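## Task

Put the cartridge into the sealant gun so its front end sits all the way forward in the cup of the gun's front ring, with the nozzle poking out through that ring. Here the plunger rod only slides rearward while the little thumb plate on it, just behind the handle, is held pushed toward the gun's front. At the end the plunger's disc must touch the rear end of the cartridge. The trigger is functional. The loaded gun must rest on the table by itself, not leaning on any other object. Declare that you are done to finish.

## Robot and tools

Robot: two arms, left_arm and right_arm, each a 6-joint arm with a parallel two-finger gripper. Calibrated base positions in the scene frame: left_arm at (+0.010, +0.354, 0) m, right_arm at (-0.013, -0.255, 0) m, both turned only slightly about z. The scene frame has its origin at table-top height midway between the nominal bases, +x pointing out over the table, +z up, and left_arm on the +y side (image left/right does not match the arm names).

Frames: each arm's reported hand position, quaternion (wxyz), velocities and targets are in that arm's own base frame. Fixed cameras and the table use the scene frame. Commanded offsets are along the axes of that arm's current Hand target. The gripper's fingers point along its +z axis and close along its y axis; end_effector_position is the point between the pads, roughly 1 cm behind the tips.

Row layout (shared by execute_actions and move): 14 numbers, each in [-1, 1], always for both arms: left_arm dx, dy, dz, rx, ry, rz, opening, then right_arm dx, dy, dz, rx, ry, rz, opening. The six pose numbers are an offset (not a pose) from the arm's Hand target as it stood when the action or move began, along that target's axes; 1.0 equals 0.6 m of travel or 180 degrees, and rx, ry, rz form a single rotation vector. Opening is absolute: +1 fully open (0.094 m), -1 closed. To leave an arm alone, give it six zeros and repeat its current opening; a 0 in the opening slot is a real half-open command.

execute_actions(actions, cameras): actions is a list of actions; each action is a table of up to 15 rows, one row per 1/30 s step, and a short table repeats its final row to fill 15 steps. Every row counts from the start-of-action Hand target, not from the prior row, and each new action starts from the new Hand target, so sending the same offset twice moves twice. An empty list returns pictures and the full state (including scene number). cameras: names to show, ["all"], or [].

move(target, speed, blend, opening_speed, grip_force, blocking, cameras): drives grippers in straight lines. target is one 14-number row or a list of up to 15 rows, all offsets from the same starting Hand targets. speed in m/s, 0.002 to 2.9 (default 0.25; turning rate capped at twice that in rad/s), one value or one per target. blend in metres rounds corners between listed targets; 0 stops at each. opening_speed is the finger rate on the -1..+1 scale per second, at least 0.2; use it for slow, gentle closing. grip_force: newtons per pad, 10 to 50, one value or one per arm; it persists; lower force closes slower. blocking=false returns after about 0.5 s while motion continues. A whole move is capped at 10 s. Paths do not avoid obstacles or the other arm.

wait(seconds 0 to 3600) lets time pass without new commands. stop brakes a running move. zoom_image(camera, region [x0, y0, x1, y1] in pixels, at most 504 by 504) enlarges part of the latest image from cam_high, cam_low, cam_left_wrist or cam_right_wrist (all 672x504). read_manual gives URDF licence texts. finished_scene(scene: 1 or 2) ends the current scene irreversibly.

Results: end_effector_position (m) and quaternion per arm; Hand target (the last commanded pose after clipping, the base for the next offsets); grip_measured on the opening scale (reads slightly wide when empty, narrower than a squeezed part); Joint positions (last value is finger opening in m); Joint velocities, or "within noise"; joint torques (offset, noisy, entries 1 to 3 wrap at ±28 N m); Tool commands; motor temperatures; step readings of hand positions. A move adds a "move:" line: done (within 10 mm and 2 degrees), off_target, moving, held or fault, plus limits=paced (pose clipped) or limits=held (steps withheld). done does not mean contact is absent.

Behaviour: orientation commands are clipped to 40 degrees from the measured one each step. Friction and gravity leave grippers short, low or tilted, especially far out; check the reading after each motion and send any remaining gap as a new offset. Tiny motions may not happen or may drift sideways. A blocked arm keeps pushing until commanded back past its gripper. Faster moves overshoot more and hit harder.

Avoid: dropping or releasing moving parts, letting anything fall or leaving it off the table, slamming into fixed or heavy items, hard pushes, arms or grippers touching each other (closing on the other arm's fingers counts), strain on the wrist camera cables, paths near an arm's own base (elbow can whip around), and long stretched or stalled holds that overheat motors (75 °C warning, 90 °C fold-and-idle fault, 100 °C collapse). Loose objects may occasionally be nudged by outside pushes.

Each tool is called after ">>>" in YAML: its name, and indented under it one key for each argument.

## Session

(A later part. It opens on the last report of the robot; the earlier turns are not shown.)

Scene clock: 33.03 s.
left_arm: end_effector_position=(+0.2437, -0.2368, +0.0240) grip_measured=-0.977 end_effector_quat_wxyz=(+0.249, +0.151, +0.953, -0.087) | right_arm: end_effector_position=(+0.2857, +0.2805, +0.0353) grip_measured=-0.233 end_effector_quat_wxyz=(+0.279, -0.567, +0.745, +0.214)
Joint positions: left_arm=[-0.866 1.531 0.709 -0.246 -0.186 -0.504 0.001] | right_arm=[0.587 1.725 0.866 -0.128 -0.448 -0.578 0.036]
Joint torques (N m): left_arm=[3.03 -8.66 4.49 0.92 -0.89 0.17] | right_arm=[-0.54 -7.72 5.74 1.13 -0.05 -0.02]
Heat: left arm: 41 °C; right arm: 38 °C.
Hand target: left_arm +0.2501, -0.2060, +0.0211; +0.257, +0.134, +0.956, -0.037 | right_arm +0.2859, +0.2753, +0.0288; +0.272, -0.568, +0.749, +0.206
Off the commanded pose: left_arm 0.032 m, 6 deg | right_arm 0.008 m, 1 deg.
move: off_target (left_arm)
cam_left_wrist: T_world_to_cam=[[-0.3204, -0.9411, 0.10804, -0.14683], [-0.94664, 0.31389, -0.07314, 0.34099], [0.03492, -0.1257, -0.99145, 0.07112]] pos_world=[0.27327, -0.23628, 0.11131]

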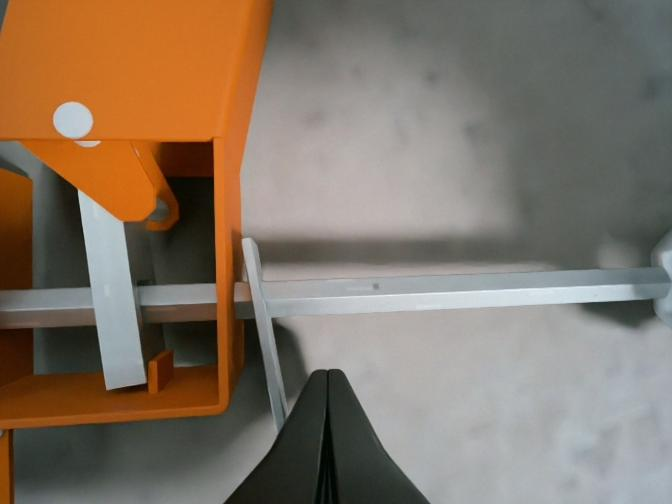

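>>> zoom_image:
  camera: "cam_left_wrist"
  region: [0, 100, 400, 450]

>>> move:
  target:
    - [0,-0.07,0,0,0,0,-1,0,0,0,0,0,0,-0.5]
    - [0,-0.07,-0.16,0,0,0,-1,0,0,0,0,0,0,-0.5]
  speed: 0.1
  cameras: ["cam_left_wrist","cam_low","cam_high"]

>>> zoom_image:
  camera: "cam_low"
  region: [380, 235, 540, 290]

Scaled by 1.260 from the camera's image (finer frame: 960x720).

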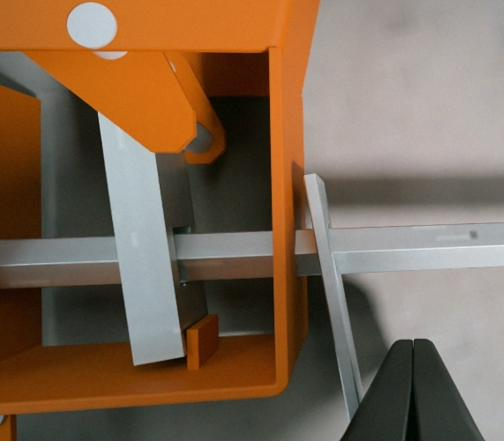

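Scene clock: 36.53 s.
left_arm: end_effector_position=(+0.1872, -0.2259, +0.0871) grip_measured=-0.977 end_effector_quat_wxyz=(+0.236, +0.144, +0.961, -0.024) | right_arm: end_effector_position=(+0.2848, +0.2793, +0.0326) grip_measured=-0.233 end_effector_quat_wxyz=(+0.275, -0.567, +0.747, +0.213)
Joint positions: left_arm=[-1.083 1.357 0.876 -0.754 -0.349 -0.726 0.001] | right_arm=[0.587 1.73 0.865 -0.132 -0.446 -0.578 0.036]
Joint torques (N m): left_arm=[-0.36 -6.9 10.62 0.91 -0.42 -0.15] | right_arm=[-0.53 -8.14 5.79 1.16 -0.07 -0.02]
Heat: left arm: 41 °C; right arm: 38 °C.
Hand target: left_arm +0.1923, -0.2331, +0.1041; +0.257, +0.135, +0.956, -0.036 | right_arm +0.2859, +0.2753, +0.0288; +0.272, -0.568, +0.749, +0.206
Off the commanded pose: left_arm 0.019 m, 3 deg | right_arm 0.006 m, 1 deg.
move: off_target (left_arm)
cam_left_wrist: T_world_to_cam=[[-0.2772, -0.9608, -0.00554, -0.16408], [-0.96039, 0.27724, -0.02812, 0.27913], [0.02855, -0.00247, -0.99959, 0.16677]] pos_world=[0.21783, -0.23462, 0.17364]
Images, in order (width x height): cam_high 672x504, cam_low 672x504, cam_left_wrist 672x504.

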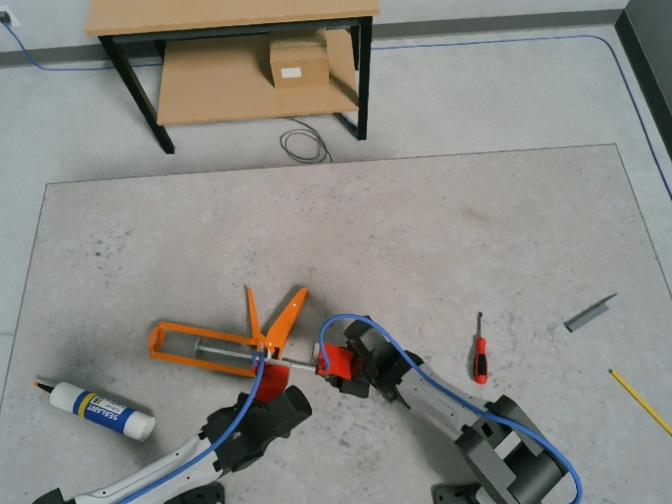

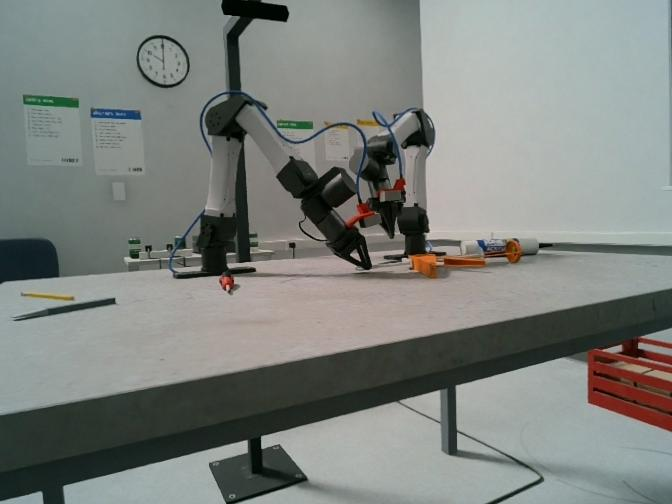

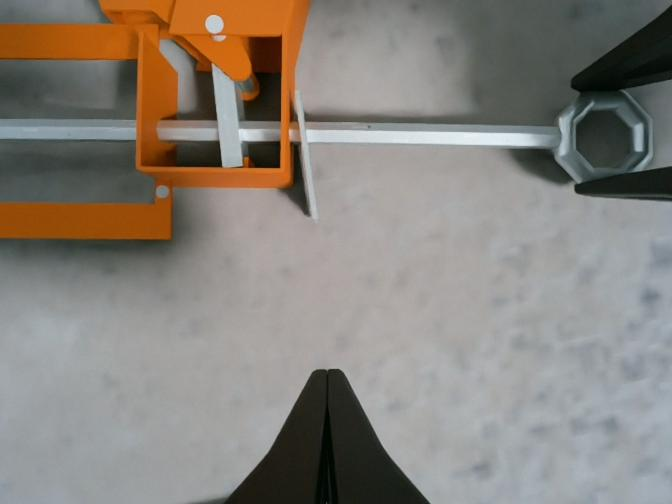

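Scaled by 3.150 from the camera's image (finer frame: 960x720).

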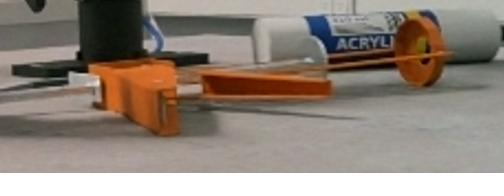

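>>> move:
  target: [-0.0618,0.0694,0.0977,0.0015,0.167,0.005,0.6,0,0,0,0,0,0,-0.5]
  speed: 0.15
  cameras: ["cam_left_wrist","cam_low"]

Scene clock: 40.10 s.
left_arm: end_effector_position=(+0.2582, -0.2058, +0.0668) grip_measured=+0.598 end_effector_quat_wxyz=(+0.000, +0.145, +0.989, +0.007) | right_arm: end_effector_position=(+0.2848, +0.2793, +0.0326) grip_measured=-0.233 end_effector_quat_wxyz=(+0.275, -0.567, +0.747, +0.213)
Joint positions: left_arm=[-0.68 1.823 1.365 -1.121 -0.013 -0.389 0.075] | right_arm=[0.587 1.73 0.865 -0.132 -0.446 -0.578 0.036]
Joint torques (N m): left_arm=[0.76 -8.76 9.73 0.2 0.09 0.13] | right_arm=[-0.54 -8.12 5.81 1.15 -0.08 -0.03]
Heat: left arm: 42 °C; right arm: 39 °C.
Hand target: left_arm +0.2629, -0.2100, +0.0719; +0.000, +0.147, +0.989, +0.000 | right_arm +0.2859, +0.2753, +0.0288; +0.272, -0.568, +0.749, +0.206
Off the commanded pose: left_arm 0.008 m, 1 deg | right_arm 0.006 m, 1 deg.
move: done
cam_left_wrist: T_world_to_cam=[[-0.26988, -0.96288, -0.00469, -0.12767], [-0.866, 0.24059, 0.43835, 0.27802], [-0.42095, 0.12237, -0.89879, 0.27939]] pos_world=[0.32392, -0.22401, 0.12864]
Images, in order (width x height): cam_low 672x504, cam_left_wrist 672x504.

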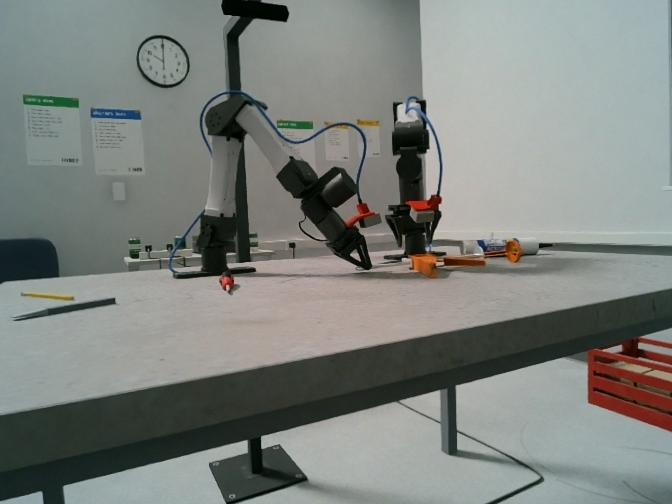

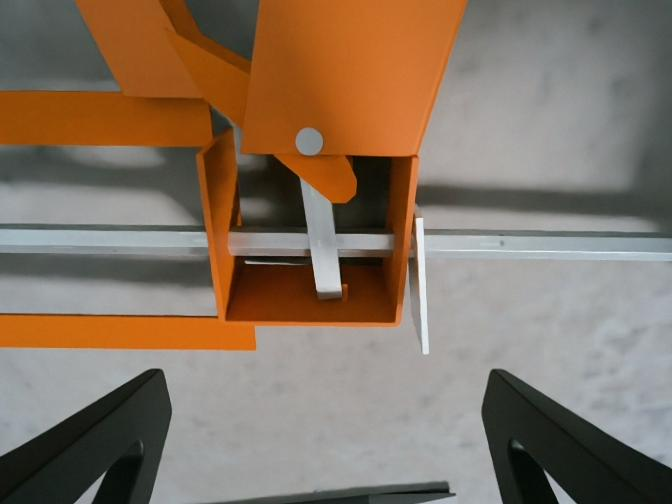

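>>> move:
  target: [-0.0025,0,0.045,0,0,0,0.6,0,0,0,0,0,0,-0.5]
  speed: 0.1
  cameras: ["cam_left_wrist","cam_low"]

>>> zoom_image:
  camera: "cam_low"
  region: [380, 200, 480, 290]

Scene clock: 41.37 s.
left_arm: end_effector_position=(+0.2624, -0.2093, +0.0493) grip_measured=+0.598 end_effector_quat_wxyz=(+0.001, +0.146, +0.989, +0.007) | right_arm: end_effector_position=(+0.2848, +0.2793, +0.0326) grip_measured=-0.233 end_effector_quat_wxyz=(+0.275, -0.567, +0.747, +0.213)
Joint positions: left_arm=[-0.68 1.857 1.338 -1.057 -0.012 -0.388 0.075] | right_arm=[0.587 1.73 0.865 -0.132 -0.446 -0.578 0.036]
Joint torques (N m): left_arm=[1.02 -9.37 5.76 0.53 0.11 0.14] | right_arm=[-0.51 -8.14 5.81 1.16 -0.09 -0.02]
Heat: left arm: 42 °C; right arm: 39 °C.
Hand target: left_arm +0.2643, -0.2105, +0.0449; +0.000, +0.147, +0.989, +0.000 | right_arm +0.2859, +0.2753, +0.0288; +0.272, -0.568, +0.749, +0.206
Off the commanded pose: left_arm 0.005 m, 1 deg | right_arm 0.006 m, 1 deg.
move: done
cam_left_wrist: T_world_to_cam=[[-0.27136, -0.96247, -0.00343, -0.12958], [-0.86628, 0.24268, 0.43664, 0.29072], [-0.41943, 0.12146, -0.89963, 0.26546]] pos_world=[0.32803, -0.22751, 0.11143]
Images, in order (width x height): cam_low 672x504, cam_left_wrist 672x504.

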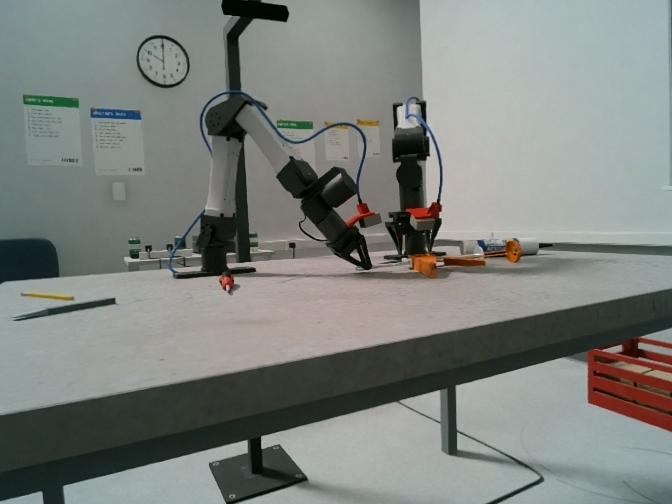

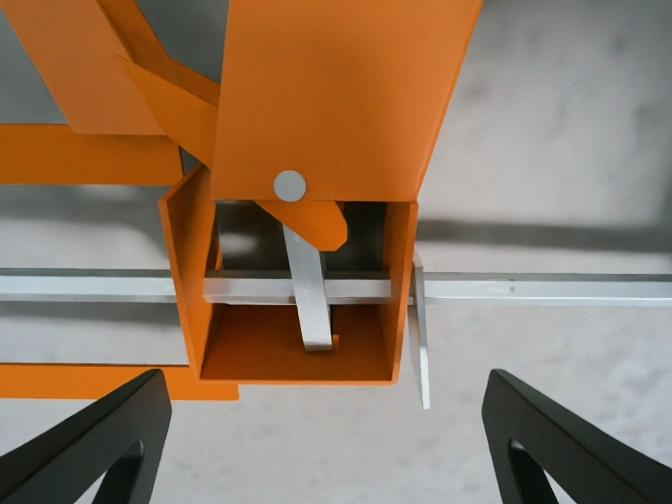

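Scaled by 5.040 from the camera's image (finer frame: 960x720).

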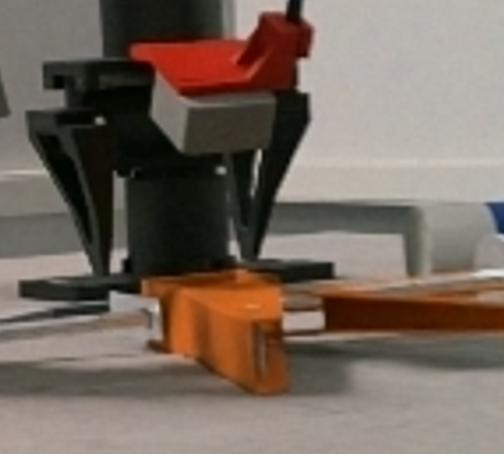

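>>> move:
  target: [0.005,0.002,0.028,0,0,0,0.6,0,0,0,0,0,0,-0.5]
  speed: 0.08
  cameras: ["cam_left_wrist","cam_low"]

>>> zoom_image:
  camera: "cam_low"
  region: [380, 230, 460, 290]

Scene clock: 42.70 s.
left_arm: end_effector_position=(+0.2602, -0.2076, +0.0328) grip_measured=+0.598 end_effector_quat_wxyz=(+0.001, +0.146, +0.989, +0.006) | right_arm: end_effector_position=(+0.2848, +0.2793, +0.0326) grip_measured=-0.233 end_effector_quat_wxyz=(+0.275, -0.567, +0.747, +0.213)
Joint positions: left_arm=[-0.68 1.866 1.28 -0.99 -0.012 -0.388 0.075] | right_arm=[0.587 1.73 0.865 -0.132 -0.446 -0.578 0.036]
Joint torques (N m): left_arm=[1.09 -9.31 5.49 0.55 0.11 0.13] | right_arm=[-0.55 -8.12 5.79 1.16 -0.09 -0.02]
Heat: left arm: 42 °C; right arm: 39 °C.
Hand target: left_arm +0.2617, -0.2085, +0.0281; +0.000, +0.147, +0.989, -0.001 | right_arm +0.2859, +0.2753, +0.0288; +0.272, -0.568, +0.749, +0.206
Off the commanded pose: left_arm 0.005 m, 1 deg | right_arm 0.006 m, 1 deg.
move: done
cam_left_wrist: T_world_to_cam=[[-0.27143, -0.96245, -0.00277, -0.12853], [-0.86644, 0.2431, 0.4361, 0.29582], [-0.41906, 0.12077, -0.89989, 0.24913]] pos_world=[0.32583, -0.22571, 0.09483]
Images, in order (width x height): cam_low 672x504, cam_left_wrist 672x504.

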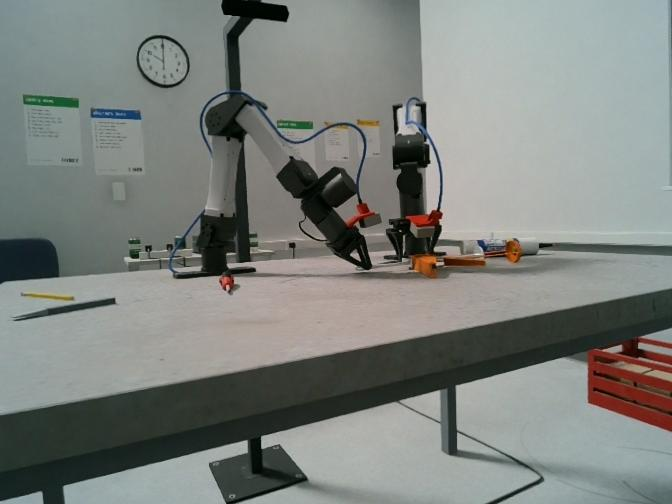

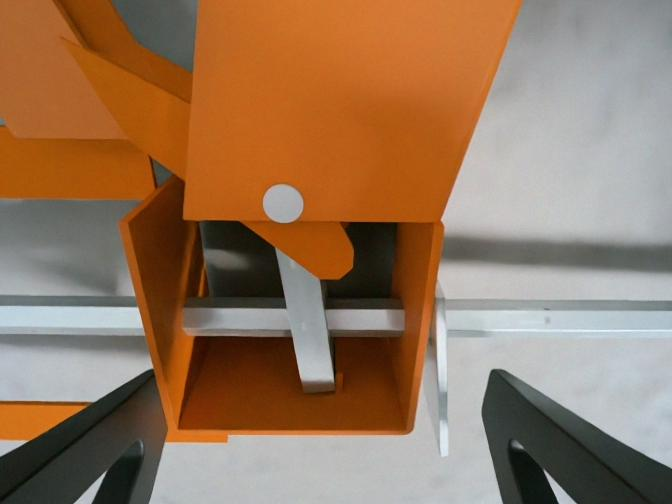

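Scaled by 6.300 from the camera's image (finer frame: 960x720).

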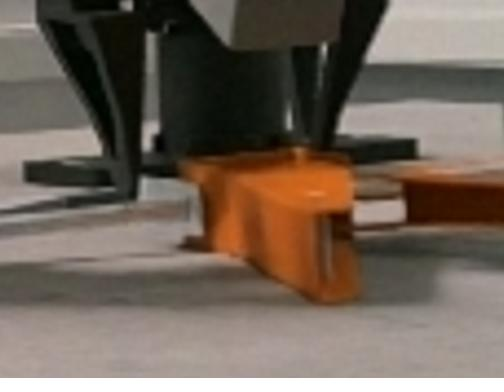

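>>> move:
  target:
    - [0.0,0.006,0.0,0,0,0,0.6,0,0,0,0,0,0,-0.5]
    - [0.0,0.006,0.006,0,0,0,0.6,0,0,0,0,0,0,-0.5]
  speed: 0.08
  cameras: ["cam_left_wrist"]

Scene clock: 43.93 s.
left_arm: end_effector_position=(+0.2614, -0.2043, +0.0294) grip_measured=+0.598 end_effector_quat_wxyz=(+0.001, +0.145, +0.989, +0.006) | right_arm: end_effector_position=(+0.2848, +0.2793, +0.0326) grip_measured=-0.233 end_effector_quat_wxyz=(+0.275, -0.567, +0.747, +0.213)
Joint positions: left_arm=[-0.669 1.866 1.266 -0.975 -0.012 -0.378 0.075] | right_arm=[0.587 1.73 0.865 -0.132 -0.446 -0.578 0.036]
Joint torques (N m): left_arm=[1.07 -9.22 5.41 0.57 0.09 0.12] | right_arm=[-0.57 -8.13 5.83 1.16 -0.08 -0.02]
Heat: left arm: 42 °C; right arm: 39 °C.
Hand target: left_arm +0.2628, -0.2049, +0.0244; +0.000, +0.147, +0.989, +0.000 | right_arm +0.2859, +0.2753, +0.0288; +0.272, -0.568, +0.749, +0.206
Off the commanded pose: left_arm 0.005 m, 1 deg | right_arm 0.006 m, 1 deg.
move: done
cam_left_wrist: T_world_to_cam=[[-0.27098, -0.96258, -0.00216, -0.12527], [-0.86664, 0.24299, 0.43577, 0.29757], [-0.41894, 0.11996, -0.90006, 0.24606]] pos_world=[0.32703, -0.22241, 0.09153]

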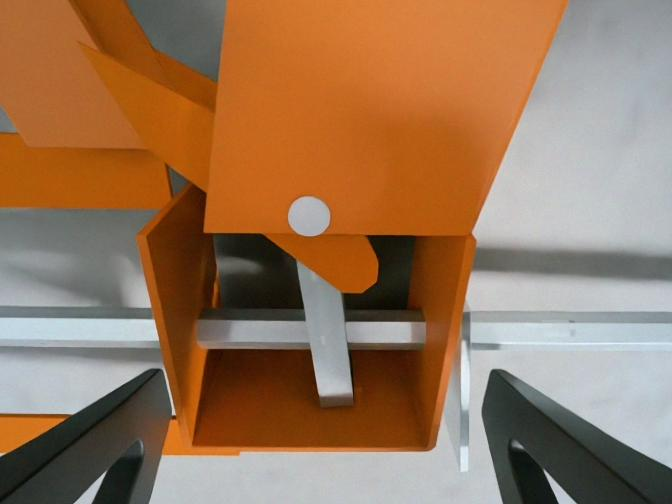

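>>> move:
  target: [0,0,0,0,0,0,0.3,0,0,0,0,0,0,-0.5]
  opening_speed: 0.3
  cameras: ["cam_left_wrist"]

Scene clock: 45.30 s.
left_arm: end_effector_position=(+0.2618, -0.2050, +0.0294) grip_measured=+0.304 end_effector_quat_wxyz=(+0.002, +0.146, +0.989, +0.005) | right_arm: end_effector_position=(+0.2848, +0.2793, +0.0326) grip_measured=-0.233 end_effector_quat_wxyz=(+0.275, -0.567, +0.747, +0.213)
Joint positions: left_arm=[-0.669 1.866 1.266 -0.973 -0.01 -0.377 0.061] | right_arm=[0.587 1.73 0.865 -0.132 -0.446 -0.578 0.036]
Joint torques (N m): left_arm=[0.96 -9.17 5.42 0.55 0.09 0.13] | right_arm=[-0.53 -8.14 5.81 1.16 -0.09 -0.02]
Heat: left arm: 42 °C; right arm: 39 °C.
Hand target: left_arm +0.2628, -0.2049, +0.0244; +0.000, +0.147, +0.989, +0.000 | right_arm +0.2859, +0.2753, +0.0288; +0.272, -0.568, +0.749, +0.206
Off the commanded pose: left_arm 0.005 m, 1 deg | right_arm 0.006 m, 1 deg.
move: done
cam_left_wrist: T_world_to_cam=[[-0.27138, -0.96247, 0.00027, -0.12574], [-0.86704, 0.24459, 0.43407, 0.29856], [-0.41785, 0.11756, -0.90088, 0.24552]] pos_world=[0.32733, -0.22291, 0.09162]

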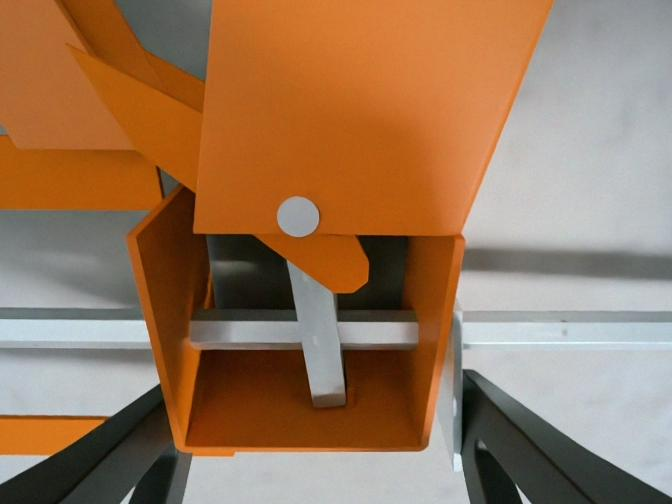

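>>> move:
  target: [0,0,0,0,0,0,0.1,0,0,0,0,0,0,-0.5]
  opening_speed: 0.25
  cameras: ["cam_left_wrist"]

Scene clock: 49.07 s.
left_arm: end_effector_position=(+0.2620, -0.2040, +0.0294) grip_measured=+0.130 end_effector_quat_wxyz=(+0.001, +0.148, +0.989, +0.005) | right_arm: end_effector_position=(+0.2846, +0.2791, +0.0323) grip_measured=-0.233 end_effector_quat_wxyz=(+0.274, -0.567, +0.747, +0.213)
Joint positions: left_arm=[-0.667 1.866 1.266 -0.974 -0.01 -0.37 0.053] | right_arm=[0.587 1.73 0.865 -0.134 -0.445 -0.58 0.036]
Joint torques (N m): left_arm=[0.72 -9.1 5.42 0.54 0.08 0.05] | right_arm=[-0.55 -8.16 5.81 1.17 -0.09 -0.01]
Heat: left arm: 41 °C; right arm: 39 °C.
Hand target: left_arm +0.2628, -0.2050, +0.0244; +0.000, +0.147, +0.989, +0.000 | right_arm +0.2859, +0.2752, +0.0288; +0.272, -0.568, +0.749, +0.206
Off the commanded pose: left_arm 0.005 m, 1 deg | right_arm 0.005 m, 1 deg.
move: done
cam_left_wrist: T_world_to_cam=[[-0.27614, -0.96112, -0.00028, -0.12319], [-0.86529, 0.24848, 0.43534, 0.29881], [-0.41835, 0.12046, -0.90026, 0.2462]] pos_world=[0.32754, -0.22231, 0.09152]

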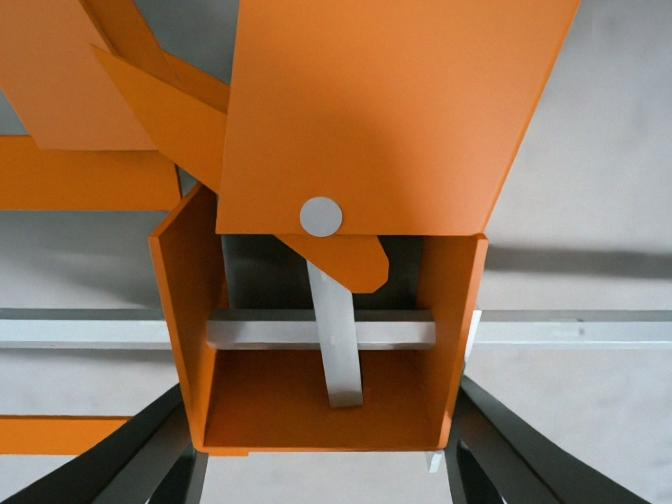

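>>> move:
  target: [0,0,0,0,0,0,0.1,0.0257,0,-0.0214,0,0,0,-0.5]
  speed: 0.05
  cameras: ["cam_left_wrist","cam_high"]

Scene clock: 50.00 s.
left_arm: end_effector_position=(+0.2626, -0.2049, +0.0294) grip_measured=+0.128 end_effector_quat_wxyz=(+0.003, +0.148, +0.989, +0.004) | right_arm: end_effector_position=(+0.2835, +0.2705, +0.0311) grip_measured=-0.233 end_effector_quat_wxyz=(+0.281, -0.566, +0.743, +0.221)
Joint positions: left_arm=[-0.667 1.866 1.266 -0.97 -0.009 -0.371 0.053] | right_arm=[0.556 1.715 0.828 -0.108 -0.478 -0.602 0.036]
Joint torques (N m): left_arm=[0.9 -9.11 5.42 0.55 0.09 0.06] | right_arm=[-1.68 -11.06 4.25 0.83 0 -0.18]
Heat: left arm: 41 °C; right arm: 39 °C.
Hand target: left_arm +0.2628, -0.2049, +0.0244; +0.000, +0.147, +0.989, +0.000 | right_arm +0.2805, +0.2560, +0.0288; +0.272, -0.568, +0.749, +0.206
Off the commanded pose: left_arm 0.005 m, 1 deg | right_arm 0.015 m, 2 deg.
move: off_target (right_arm)
cam_left_wrist: T_world_to_cam=[[-0.27578, -0.96122, 0.00224, -0.12403], [-0.86637, 0.24957, 0.43258, 0.30004], [-0.41636, 0.11736, -0.90159, 0.24548]] pos_world=[0.32794, -0.22291, 0.09181]
Images, in order (width x height): cam_high 672x504, cam_left_wrist 672x504.

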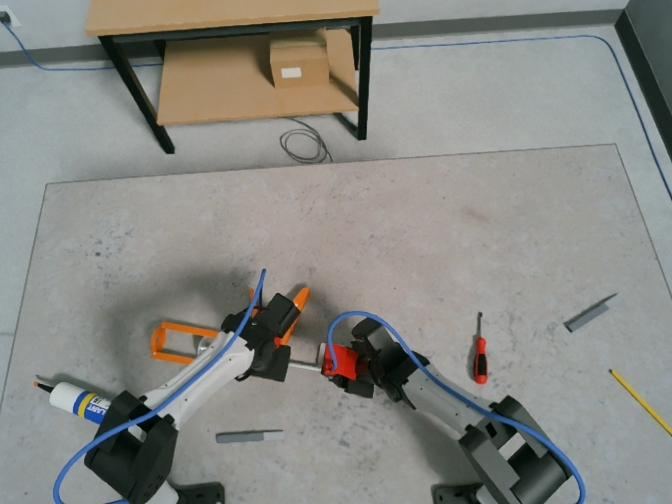

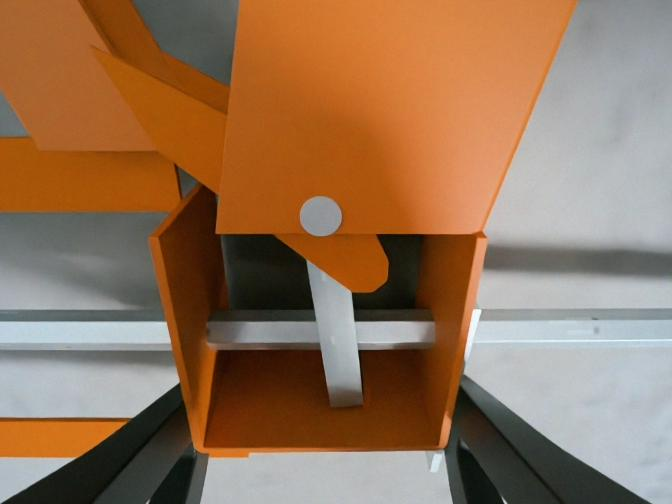

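>>> move:
  target: [0,0,0,0,0,0,0.1,0.0257,0,-0.0214,0,0,0,-0.5]
  speed: 0.05
  cameras: ["cam_left_wrist"]

Scene clock: 51.03 s.
left_arm: end_effector_position=(+0.2628, -0.2050, +0.0294) grip_measured=+0.128 end_effector_quat_wxyz=(+0.003, +0.147, +0.989, +0.003) | right_arm: end_effector_position=(+0.2789, +0.2516, +0.0300) grip_measured=-0.233 end_effector_quat_wxyz=(+0.284, -0.566, +0.742, +0.221)
Joint positions: left_arm=[-0.667 1.866 1.266 -0.969 -0.009 -0.371 0.053] | right_arm=[0.508 1.671 0.772 -0.111 -0.506 -0.648 0.036]
Joint torques (N m): left_arm=[0.8 -9.26 5.45 0.5 0.1 0.09] | right_arm=[-1.8 -10.96 4.62 0.65 0.01 -0.21]
Heat: left arm: 41 °C; right arm: 39 °C.
Hand target: left_arm +0.2628, -0.2050, +0.0244; +0.000, +0.147, +0.989, +0.000 | right_arm +0.2750, +0.2366, +0.0287; +0.272, -0.567, +0.749, +0.206
Off the commanded pose: left_arm 0.005 m, 1 deg | right_arm 0.016 m, 2 deg.
move: off_target (right_arm)
cam_left_wrist: T_world_to_cam=[[-0.27505, -0.96143, 0.00262, -0.1244], [-0.86694, 0.24919, 0.43164, 0.30043], [-0.41564, 0.11645, -0.90204, 0.24517]] pos_world=[0.32814, -0.22301, 0.09181]

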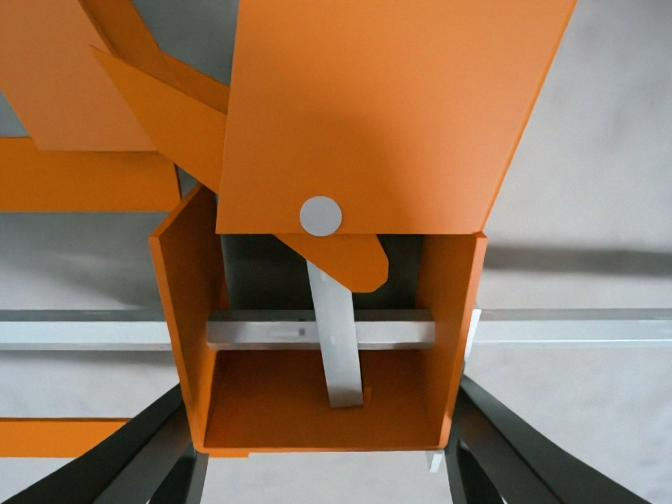

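>>> move:
  target: [0,0,0,0,0,0,0.1,0.0768,0,-0.0641,0,0,0,-0.5]
  speed: 0.07
  cameras: ["cam_left_wrist","cam_high"]

Scene clock: 52.60 s.
left_arm: end_effector_position=(+0.2636, -0.2075, +0.0309) grip_measured=+0.128 end_effector_quat_wxyz=(+0.007, +0.146, +0.989, -0.001) | right_arm: end_effector_position=(+0.2659, +0.1950, +0.0313) grip_measured=-0.233 end_effector_quat_wxyz=(+0.291, -0.569, +0.737, +0.220)
Joint positions: left_arm=[-0.669 1.861 1.266 -0.962 -0.005 -0.376 0.053] | right_arm=[0.333 1.546 0.655 -0.199 -0.595 -0.831 0.036]
Joint torques (N m): left_arm=[0.98 -8.83 5.52 0.48 0.03 0.11] | right_arm=[-2.32 -9.55 4.89 0.32 0 -0.23]
Heat: left arm: 41 °C; right arm: 39 °C.
Hand target: left_arm +0.2628, -0.2050, +0.0245; +0.000, +0.147, +0.989, -0.001 | right_arm +0.2589, +0.1788, +0.0287; +0.272, -0.568, +0.749, +0.206
Off the commanded pose: left_arm 0.007 m, 1 deg | right_arm 0.018 m, 3 deg.
move: off_target (right_arm)
cam_left_wrist: T_world_to_cam=[[-0.27325, -0.96188, 0.01071, -0.12739], [-0.8704, 0.25197, 0.42298, 0.30285], [-0.40955, 0.10626, -0.90608, 0.24358]] pos_world=[0.32854, -0.22473, 0.09397]
Images, in order (width x height): cam_high 672x504, cam_left_wrist 672x504.

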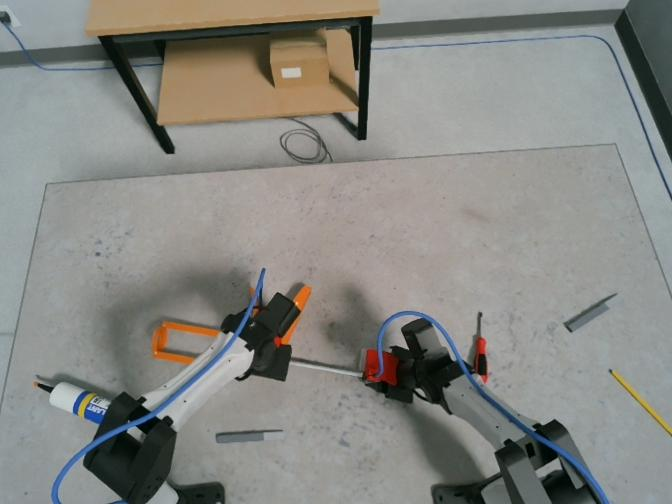

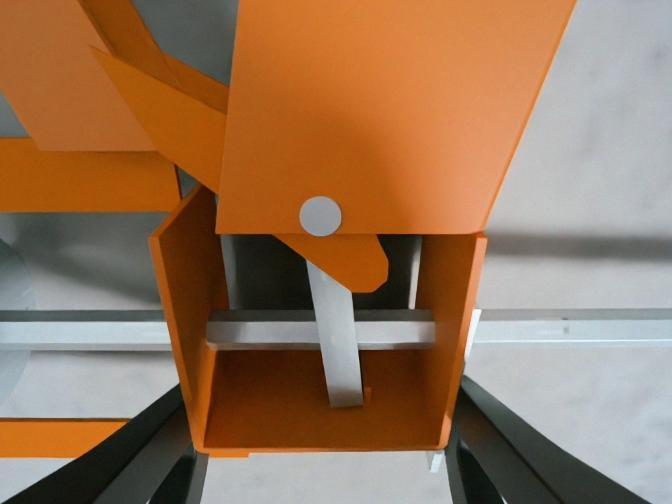

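>>> move:
  target: [0,0,0,0,0,0,0.1,0.032,0,-0.0267,0,0,0,-0.5]
  speed: 0.07
  cameras: ["cam_left_wrist"]

Scene clock: 53.70 s.
left_arm: end_effector_position=(+0.2639, -0.2081, +0.0317) grip_measured=+0.128 end_effector_quat_wxyz=(+0.009, +0.146, +0.989, -0.003) | right_arm: end_effector_position=(+0.2597, +0.1703, +0.0319) grip_measured=-0.233 end_effector_quat_wxyz=(+0.292, -0.569, +0.737, +0.220)
Joint positions: left_arm=[-0.669 1.858 1.266 -0.96 -0.004 -0.376 0.053] | right_arm=[0.241 1.502 0.625 -0.268 -0.637 -0.933 0.036]
Joint torques (N m): left_arm=[0.96 -8.53 5.44 0.48 0.03 0.13] | right_arm=[-2.35 -8.79 5.01 0.24 0.03 -0.22]
Heat: left arm: 41 °C; right arm: 39 °C.
Hand target: left_arm +0.2628, -0.2049, +0.0245; +0.000, +0.147, +0.989, +0.000 | right_arm +0.2521, +0.1548, +0.0287; +0.272, -0.568, +0.749, +0.206
Off the commanded pose: left_arm 0.008 m, 1 deg | right_arm 0.018 m, 3 deg.
move: off_target (right_arm)
cam_left_wrist: T_world_to_cam=[[-0.27261, -0.96203, 0.01371, -0.12817], [-0.87154, 0.25295, 0.42005, 0.30355], [-0.40757, 0.10256, -0.9074, 0.24322]] pos_world=[0.32875, -0.22503, 0.09495]

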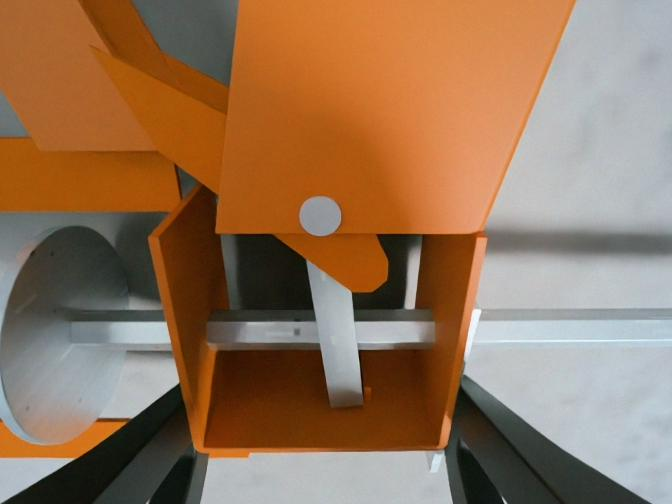

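>>> move:
  target: [0,0,0,0,0,0,0.1,-0.0154,0,0.0128,0,0,0,-0.5]
  speed: 0.05

>>> move:
  target:
    - [0,0,0,0,0,0,0.5,0,0,0,0,0,0,-0.5]
    - [0,0,-0.1,0,0,0,0.5,0,0,0,0,0,0,-0.5]
  speed: 0.1
  cameras: ["cam_left_wrist","cam_low"]

Scene clock: 56.47 s.
left_arm: end_effector_position=(+0.2635, -0.2086, +0.0317) grip_measured=+0.128 end_effector_quat_wxyz=(+0.009, +0.147, +0.989, -0.003) | right_arm: end_effector_position=(+0.2587, +0.1714, +0.0304) grip_measured=-0.233 end_effector_quat_wxyz=(+0.287, -0.568, +0.740, +0.217)
Joint positions: left_arm=[-0.671 1.858 1.266 -0.96 -0.004 -0.376 0.053] | right_arm=[0.252 1.502 0.625 -0.269 -0.622 -0.919 0.036]
Joint torques (N m): left_arm=[1.25 -8.51 5.45 0.46 0.04 0.11] | right_arm=[0.21 -7.23 6.23 0.53 0.07 0.07]
Heat: left arm: 41 °C; right arm: 39 °C.
Hand target: left_arm +0.2628, -0.2050, +0.0245; +0.000, +0.147, +0.989, +0.000 | right_arm +0.2554, +0.1664, +0.0287; +0.272, -0.568, +0.749, +0.206
Off the commanded pose: left_arm 0.008 m, 1 deg | right_arm 0.006 m, 2 deg.
move: done

Scene clock: 58.40 s.
left_arm: end_effector_position=(+0.2540, -0.2045, +0.0684) grip_measured=+0.498 end_effector_quat_wxyz=(-0.021, +0.147, +0.989, +0.005) | right_arm: end_effector_position=(+0.2544, +0.1687, +0.0268) grip_measured=-0.233 end_effector_quat_wxyz=(+0.273, -0.564, +0.749, +0.217)
Joint positions: left_arm=[-0.671 1.838 1.391 -1.166 0.012 -0.376 0.07] | right_arm=[0.254 1.502 0.625 -0.295 -0.607 -0.91 0.036]
Joint torques (N m): left_arm=[1.13 -12.6 9.5 0.06 -0.11 0.13] | right_arm=[0.06 -7.16 6.27 0.75 -0.11 0]
Heat: left arm: 41 °C; right arm: 39 °C.
Hand target: left_arm +0.2628, -0.2050, +0.0846; +0.000, +0.147, +0.989, -0.001 | right_arm +0.2553, +0.1664, +0.0287; +0.272, -0.568, +0.749, +0.206
Off the commanded pose: left_arm 0.018 m, 3 deg | right_arm 0.003 m, 1 deg.
move: off_target (left_arm)
cam_left_wrist: T_world_to_cam=[[-0.27411, -0.96169, 0.00494, -0.12684], [-0.84538, 0.2434, 0.47548, 0.26617], [-0.45847, 0.12616, -0.87971, 0.28798]] pos_world=[0.32228, -0.2231, 0.1274]
Images, in order (width x height): cam_low 672x504, cam_left_wrist 672x504.

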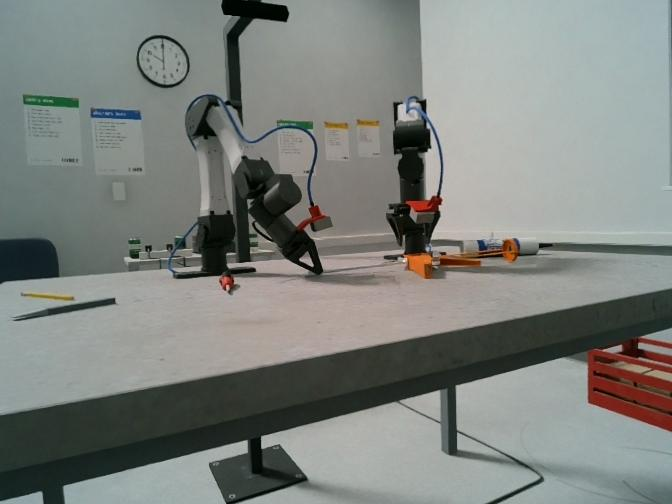

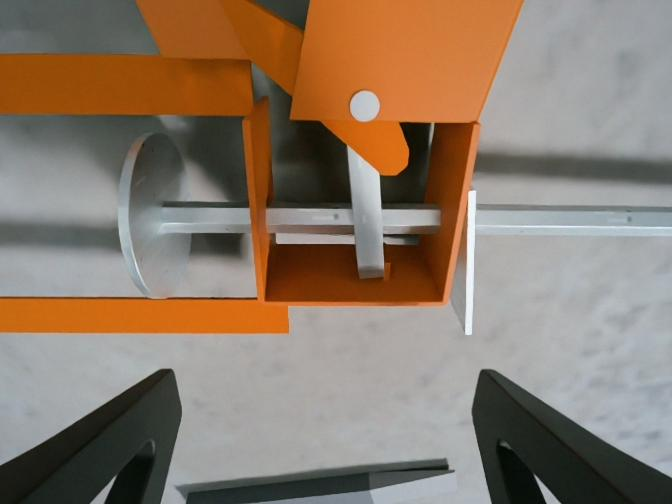

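>>> move:
  target: [0.0443,-0.0052,0.051,0,-0.2222,0,0.45,0,0,0,0,0,0,-0.5]
  speed: 0.12
  cameras: ["cam_left_wrist","cam_low"]

>>> zoom_image:
  camera: "cam_low"
  region: [380, 230, 460, 290]

Scene clock: 62.47 s.
left_arm: end_effector_position=(+0.2333, -0.1979, +0.0480) grip_measured=+0.452 end_effector_quat_wxyz=(+0.319, +0.147, +0.935, -0.044) | right_arm: end_effector_position=(+0.2544, +0.1687, +0.0268) grip_measured=-0.233 end_effector_quat_wxyz=(+0.273, -0.564, +0.749, +0.217)
Joint positions: left_arm=[-0.904 1.309 0.573 -0.273 -0.358 -0.487 0.068] | right_arm=[0.254 1.502 0.625 -0.295 -0.607 -0.91 0.036]
Joint torques (N m): left_arm=[-0.34 -6.09 5.98 1.86 -0.4 -0.1] | right_arm=[0.08 -7.12 6.26 0.74 -0.11 0]
Heat: left arm: 42 °C; right arm: 39 °C.
Hand target: left_arm +0.2364, -0.2002, +0.0538; +0.338, +0.138, +0.930, -0.051 | right_arm +0.2553, +0.1664, +0.0287; +0.272, -0.568, +0.749, +0.206
Off the commanded pose: left_arm 0.007 m, 3 deg | right_arm 0.003 m, 1 deg.
move: off_target (left_arm)
cam_left_wrist: T_world_to_cam=[[-0.2965, -0.95502, 0.00582, -0.11957], [-0.93553, 0.28921, -0.20283, 0.31935], [0.19202, -0.06559, -0.9792, 0.07482]] pos_world=[0.24895, -0.20165, 0.13873]
Images, in order (width x height): cam_low 672x504, cam_left_wrist 672x504.

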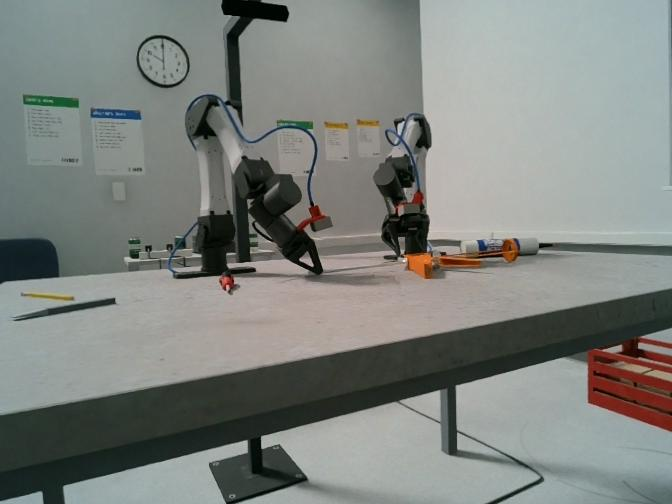

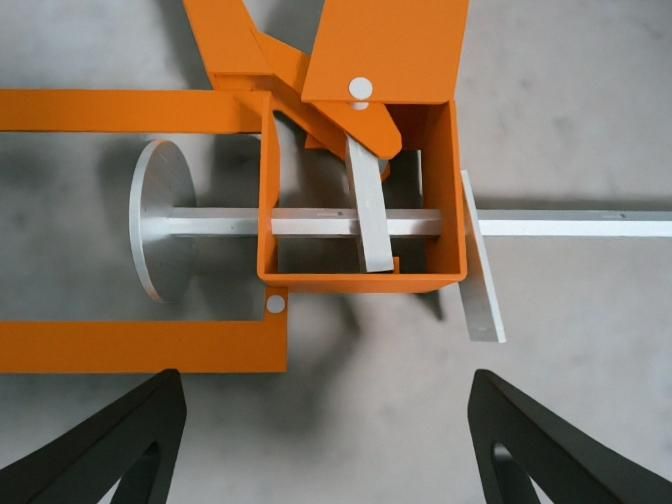

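Scaled by 6.300 from the camera's image (finer frame: 960x720).

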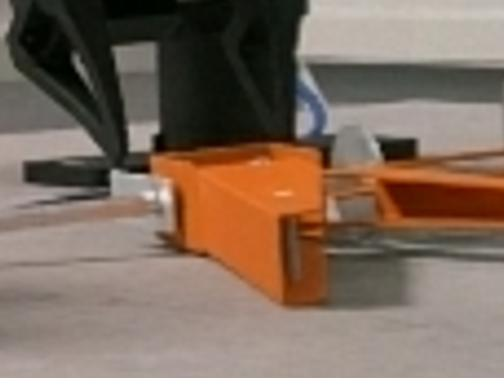

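>>> move:
  target: [-0.0056,-0.021,0.0293,0,0,0,0.5,0,0,0,0,0,0,-0.5]
  speed: 0.08
  cameras: ["cam_left_wrist","cam_low"]

>>> zoom_image:
  camera: "cam_low"
  region: [380, 230, 460, 290]

Scene clock: 64.23 s.
left_arm: end_effector_position=(+0.2368, -0.2038, +0.0350) grip_measured=+0.498 end_effector_quat_wxyz=(+0.319, +0.149, +0.936, -0.035) | right_arm: end_effector_position=(+0.2550, +0.1676, +0.0260) grip_measured=-0.233 end_effector_quat_wxyz=(+0.272, -0.564, +0.750, +0.213)
Joint positions: left_arm=[-0.917 1.385 0.573 -0.213 -0.377 -0.496 0.07] | right_arm=[0.254 1.502 0.625 -0.295 -0.599 -0.911 0.036]
Joint torques (N m): left_arm=[-0.06 -3.55 8.44 2.01 -0.29 -0.11] | right_arm=[0.08 -7.16 6.27 0.75 -0.2 0]
Heat: left arm: 42 °C; right arm: 39 °C.
Hand target: left_arm +0.2460, -0.2163, +0.0425; +0.338, +0.138, +0.930, -0.051 | right_arm +0.2554, +0.1664, +0.0287; +0.272, -0.568, +0.749, +0.206
Off the commanded pose: left_arm 0.017 m, 3 deg | right_arm 0.003 m, 1 deg.
move: off_target (left_arm)
cam_left_wrist: T_world_to_cam=[[-0.29278, -0.95611, -0.01154, -0.1246], [-0.93629, 0.28912, -0.19943, 0.32178], [0.19401, -0.04758, -0.97984, 0.06424]] pos_world=[0.25234, -0.20911, 0.12568]
Images, in order (width x height): cam_low 672x504, cam_left_wrist 672x504.

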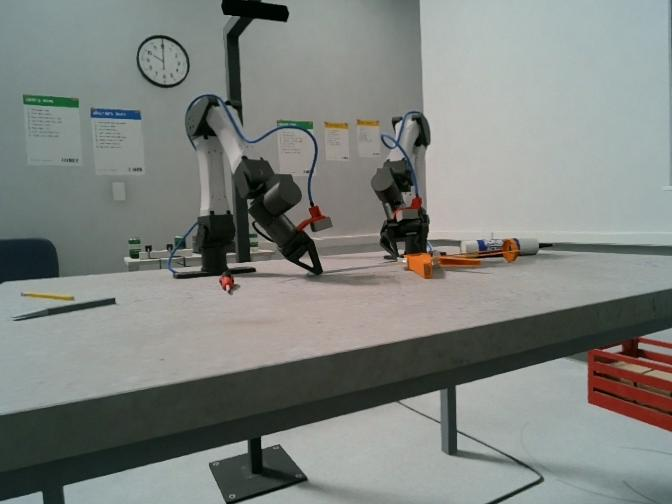

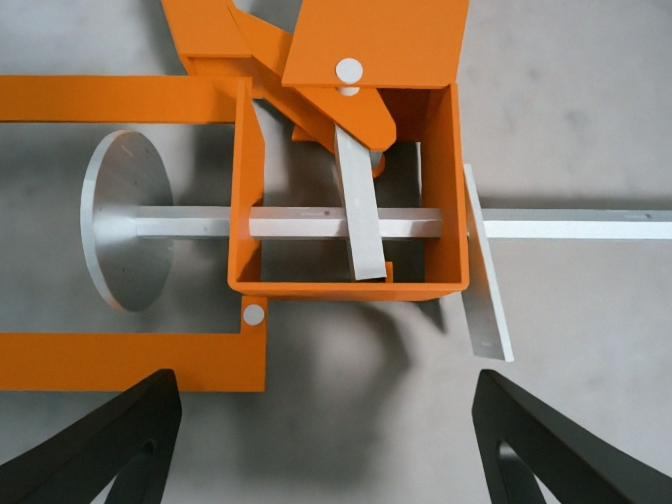

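Scaled by 6.300 from the camera's image (finer frame: 960x720).

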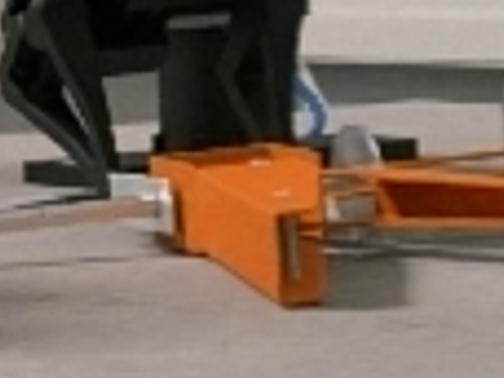

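>>> move:
  target:
    - [-0.0112,0,-0.0134,0,0,0,0.5,0,0,0,0,0,0,-0.5]
    - [-0.0203,-0.001,-0.0057,0,0,0,0.5,0,0,0,0,0,0,-0.5]
  speed: 0.08
  cameras: ["cam_left_wrist","cam_low"]

>>> zoom_image:
  camera: "cam_low"
  region: [380, 230, 460, 290]

Scene clock: 65.53 s.
left_arm: end_effector_position=(+0.2391, -0.2068, +0.0388) grip_measured=+0.498 end_effector_quat_wxyz=(+0.319, +0.148, +0.936, -0.034) | right_arm: end_effector_position=(+0.2546, +0.1675, +0.0258) grip_measured=-0.233 end_effector_quat_wxyz=(+0.271, -0.564, +0.751, +0.213)
Joint positions: left_arm=[-0.917 1.391 0.596 -0.23 -0.377 -0.496 0.07] | right_arm=[0.254 1.502 0.625 -0.298 -0.599 -0.91 0.036]
Joint torques (N m): left_arm=[1.22 -4.41 10.61 1.72 -0.23 0.03] | right_arm=[0.09 -7.16 6.26 0.76 -0.2 0]
Heat: left arm: 41 °C; right arm: 39 °C.
Hand target: left_arm +0.2527, -0.2190, +0.0530; +0.338, +0.138, +0.929, -0.051 | right_arm +0.2553, +0.1664, +0.0287; +0.272, -0.568, +0.749, +0.206
Off the commanded pose: left_arm 0.023 m, 3 deg | right_arm 0.003 m, 1 deg.
move: off_target (left_arm)
cam_left_wrist: T_world_to_cam=[[-0.29249, -0.9562, -0.01149, -0.12685], [-0.93644, 0.28884, -0.19913, 0.3255], [0.19372, -0.04748, -0.97991, 0.06747]] pos_world=[0.25464, -0.21211, 0.12948]
Images, in order (width x height): cam_low 672x504, cam_left_wrist 672x504.

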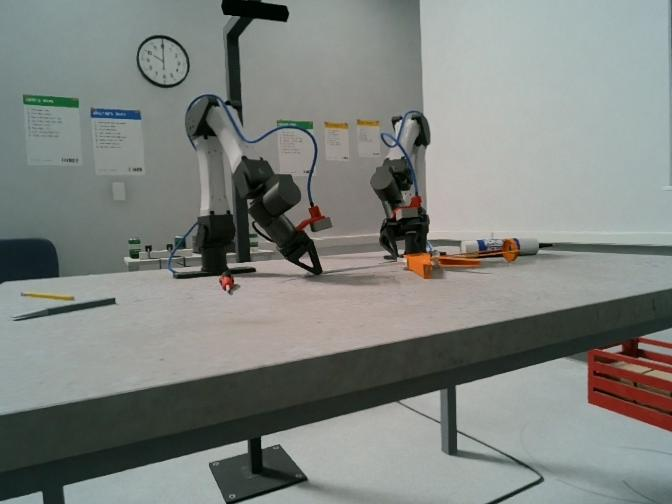

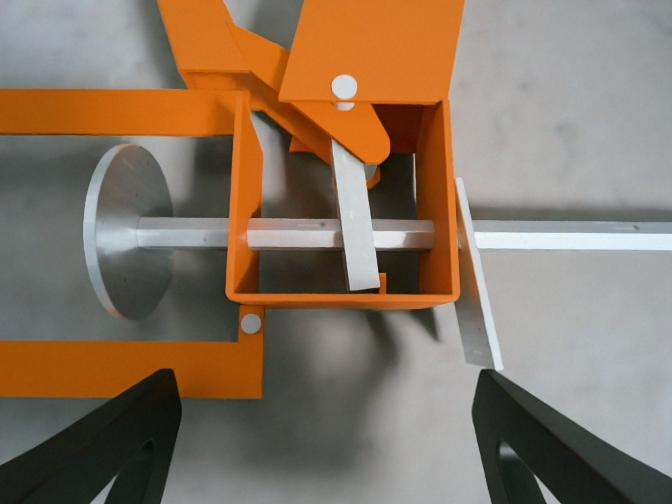

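Scaled by 6.300 from the camera's image (finer frame: 960x720).

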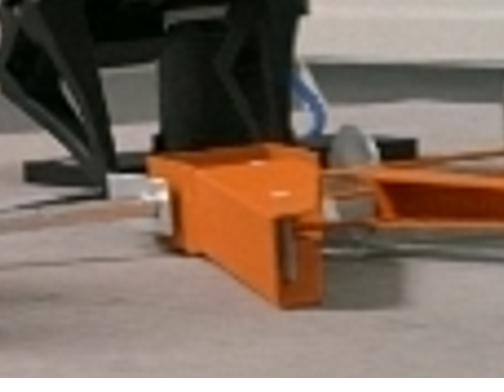

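>>> move:
  target:
    - [0.0295,0.0108,-0.0313,0,0,0,0.5,0,0,0,0,0,0,-0.5]
    - [0.0295,-0.0092,-0.0313,0,0,0,0.5,0,0,0,0,0,0,-0.5]
  speed: 0.08
  cameras: ["cam_left_wrist"]

Scene clock: 68.67 s.
left_arm: end_effector_position=(+0.2234, -0.2138, +0.0512) grip_measured=+0.498 end_effector_quat_wxyz=(+0.330, +0.145, +0.931, -0.053) | right_arm: end_effector_position=(+0.2545, +0.1675, +0.0258) grip_measured=-0.233 end_effector_quat_wxyz=(+0.271, -0.564, +0.751, +0.213)
Joint positions: left_arm=[-0.986 1.32 0.583 -0.268 -0.403 -0.558 0.07] | right_arm=[0.254 1.502 0.625 -0.298 -0.599 -0.91 0.036]
Joint torques (N m): left_arm=[-0.42 -3.89 8.65 1.45 -0.45 -0.13] | right_arm=[0.06 -7.13 6.26 0.76 -0.21 0]
Heat: left arm: 42 °C; right arm: 40 °C.
Hand target: left_arm +0.2266, -0.2168, +0.0561; +0.338, +0.138, +0.929, -0.051 | right_arm +0.2553, +0.1664, +0.0287; +0.272, -0.568, +0.749, +0.206
Off the commanded pose: left_arm 0.007 m, 1 deg | right_arm 0.003 m, 1 deg.
move: done
cam_left_wrist: T_world_to_cam=[[-0.2986, -0.95414, 0.02144, -0.13791], [-0.93078, 0.28618, -0.22748, 0.31494], [0.21091, -0.08788, -0.97355, 0.06951]] pos_world=[0.2373, -0.2156, 0.14227]

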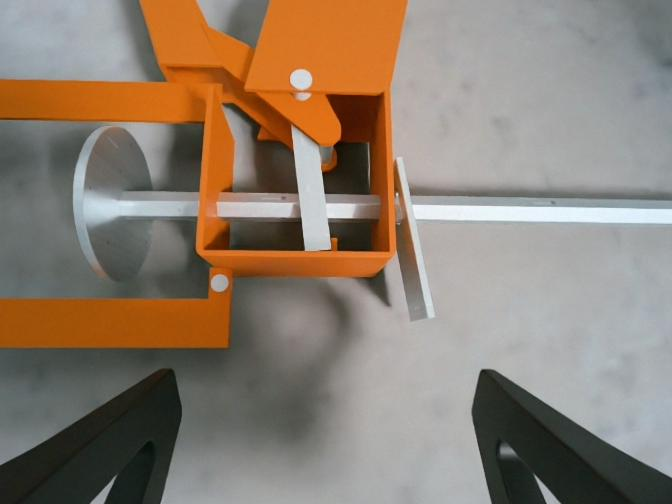

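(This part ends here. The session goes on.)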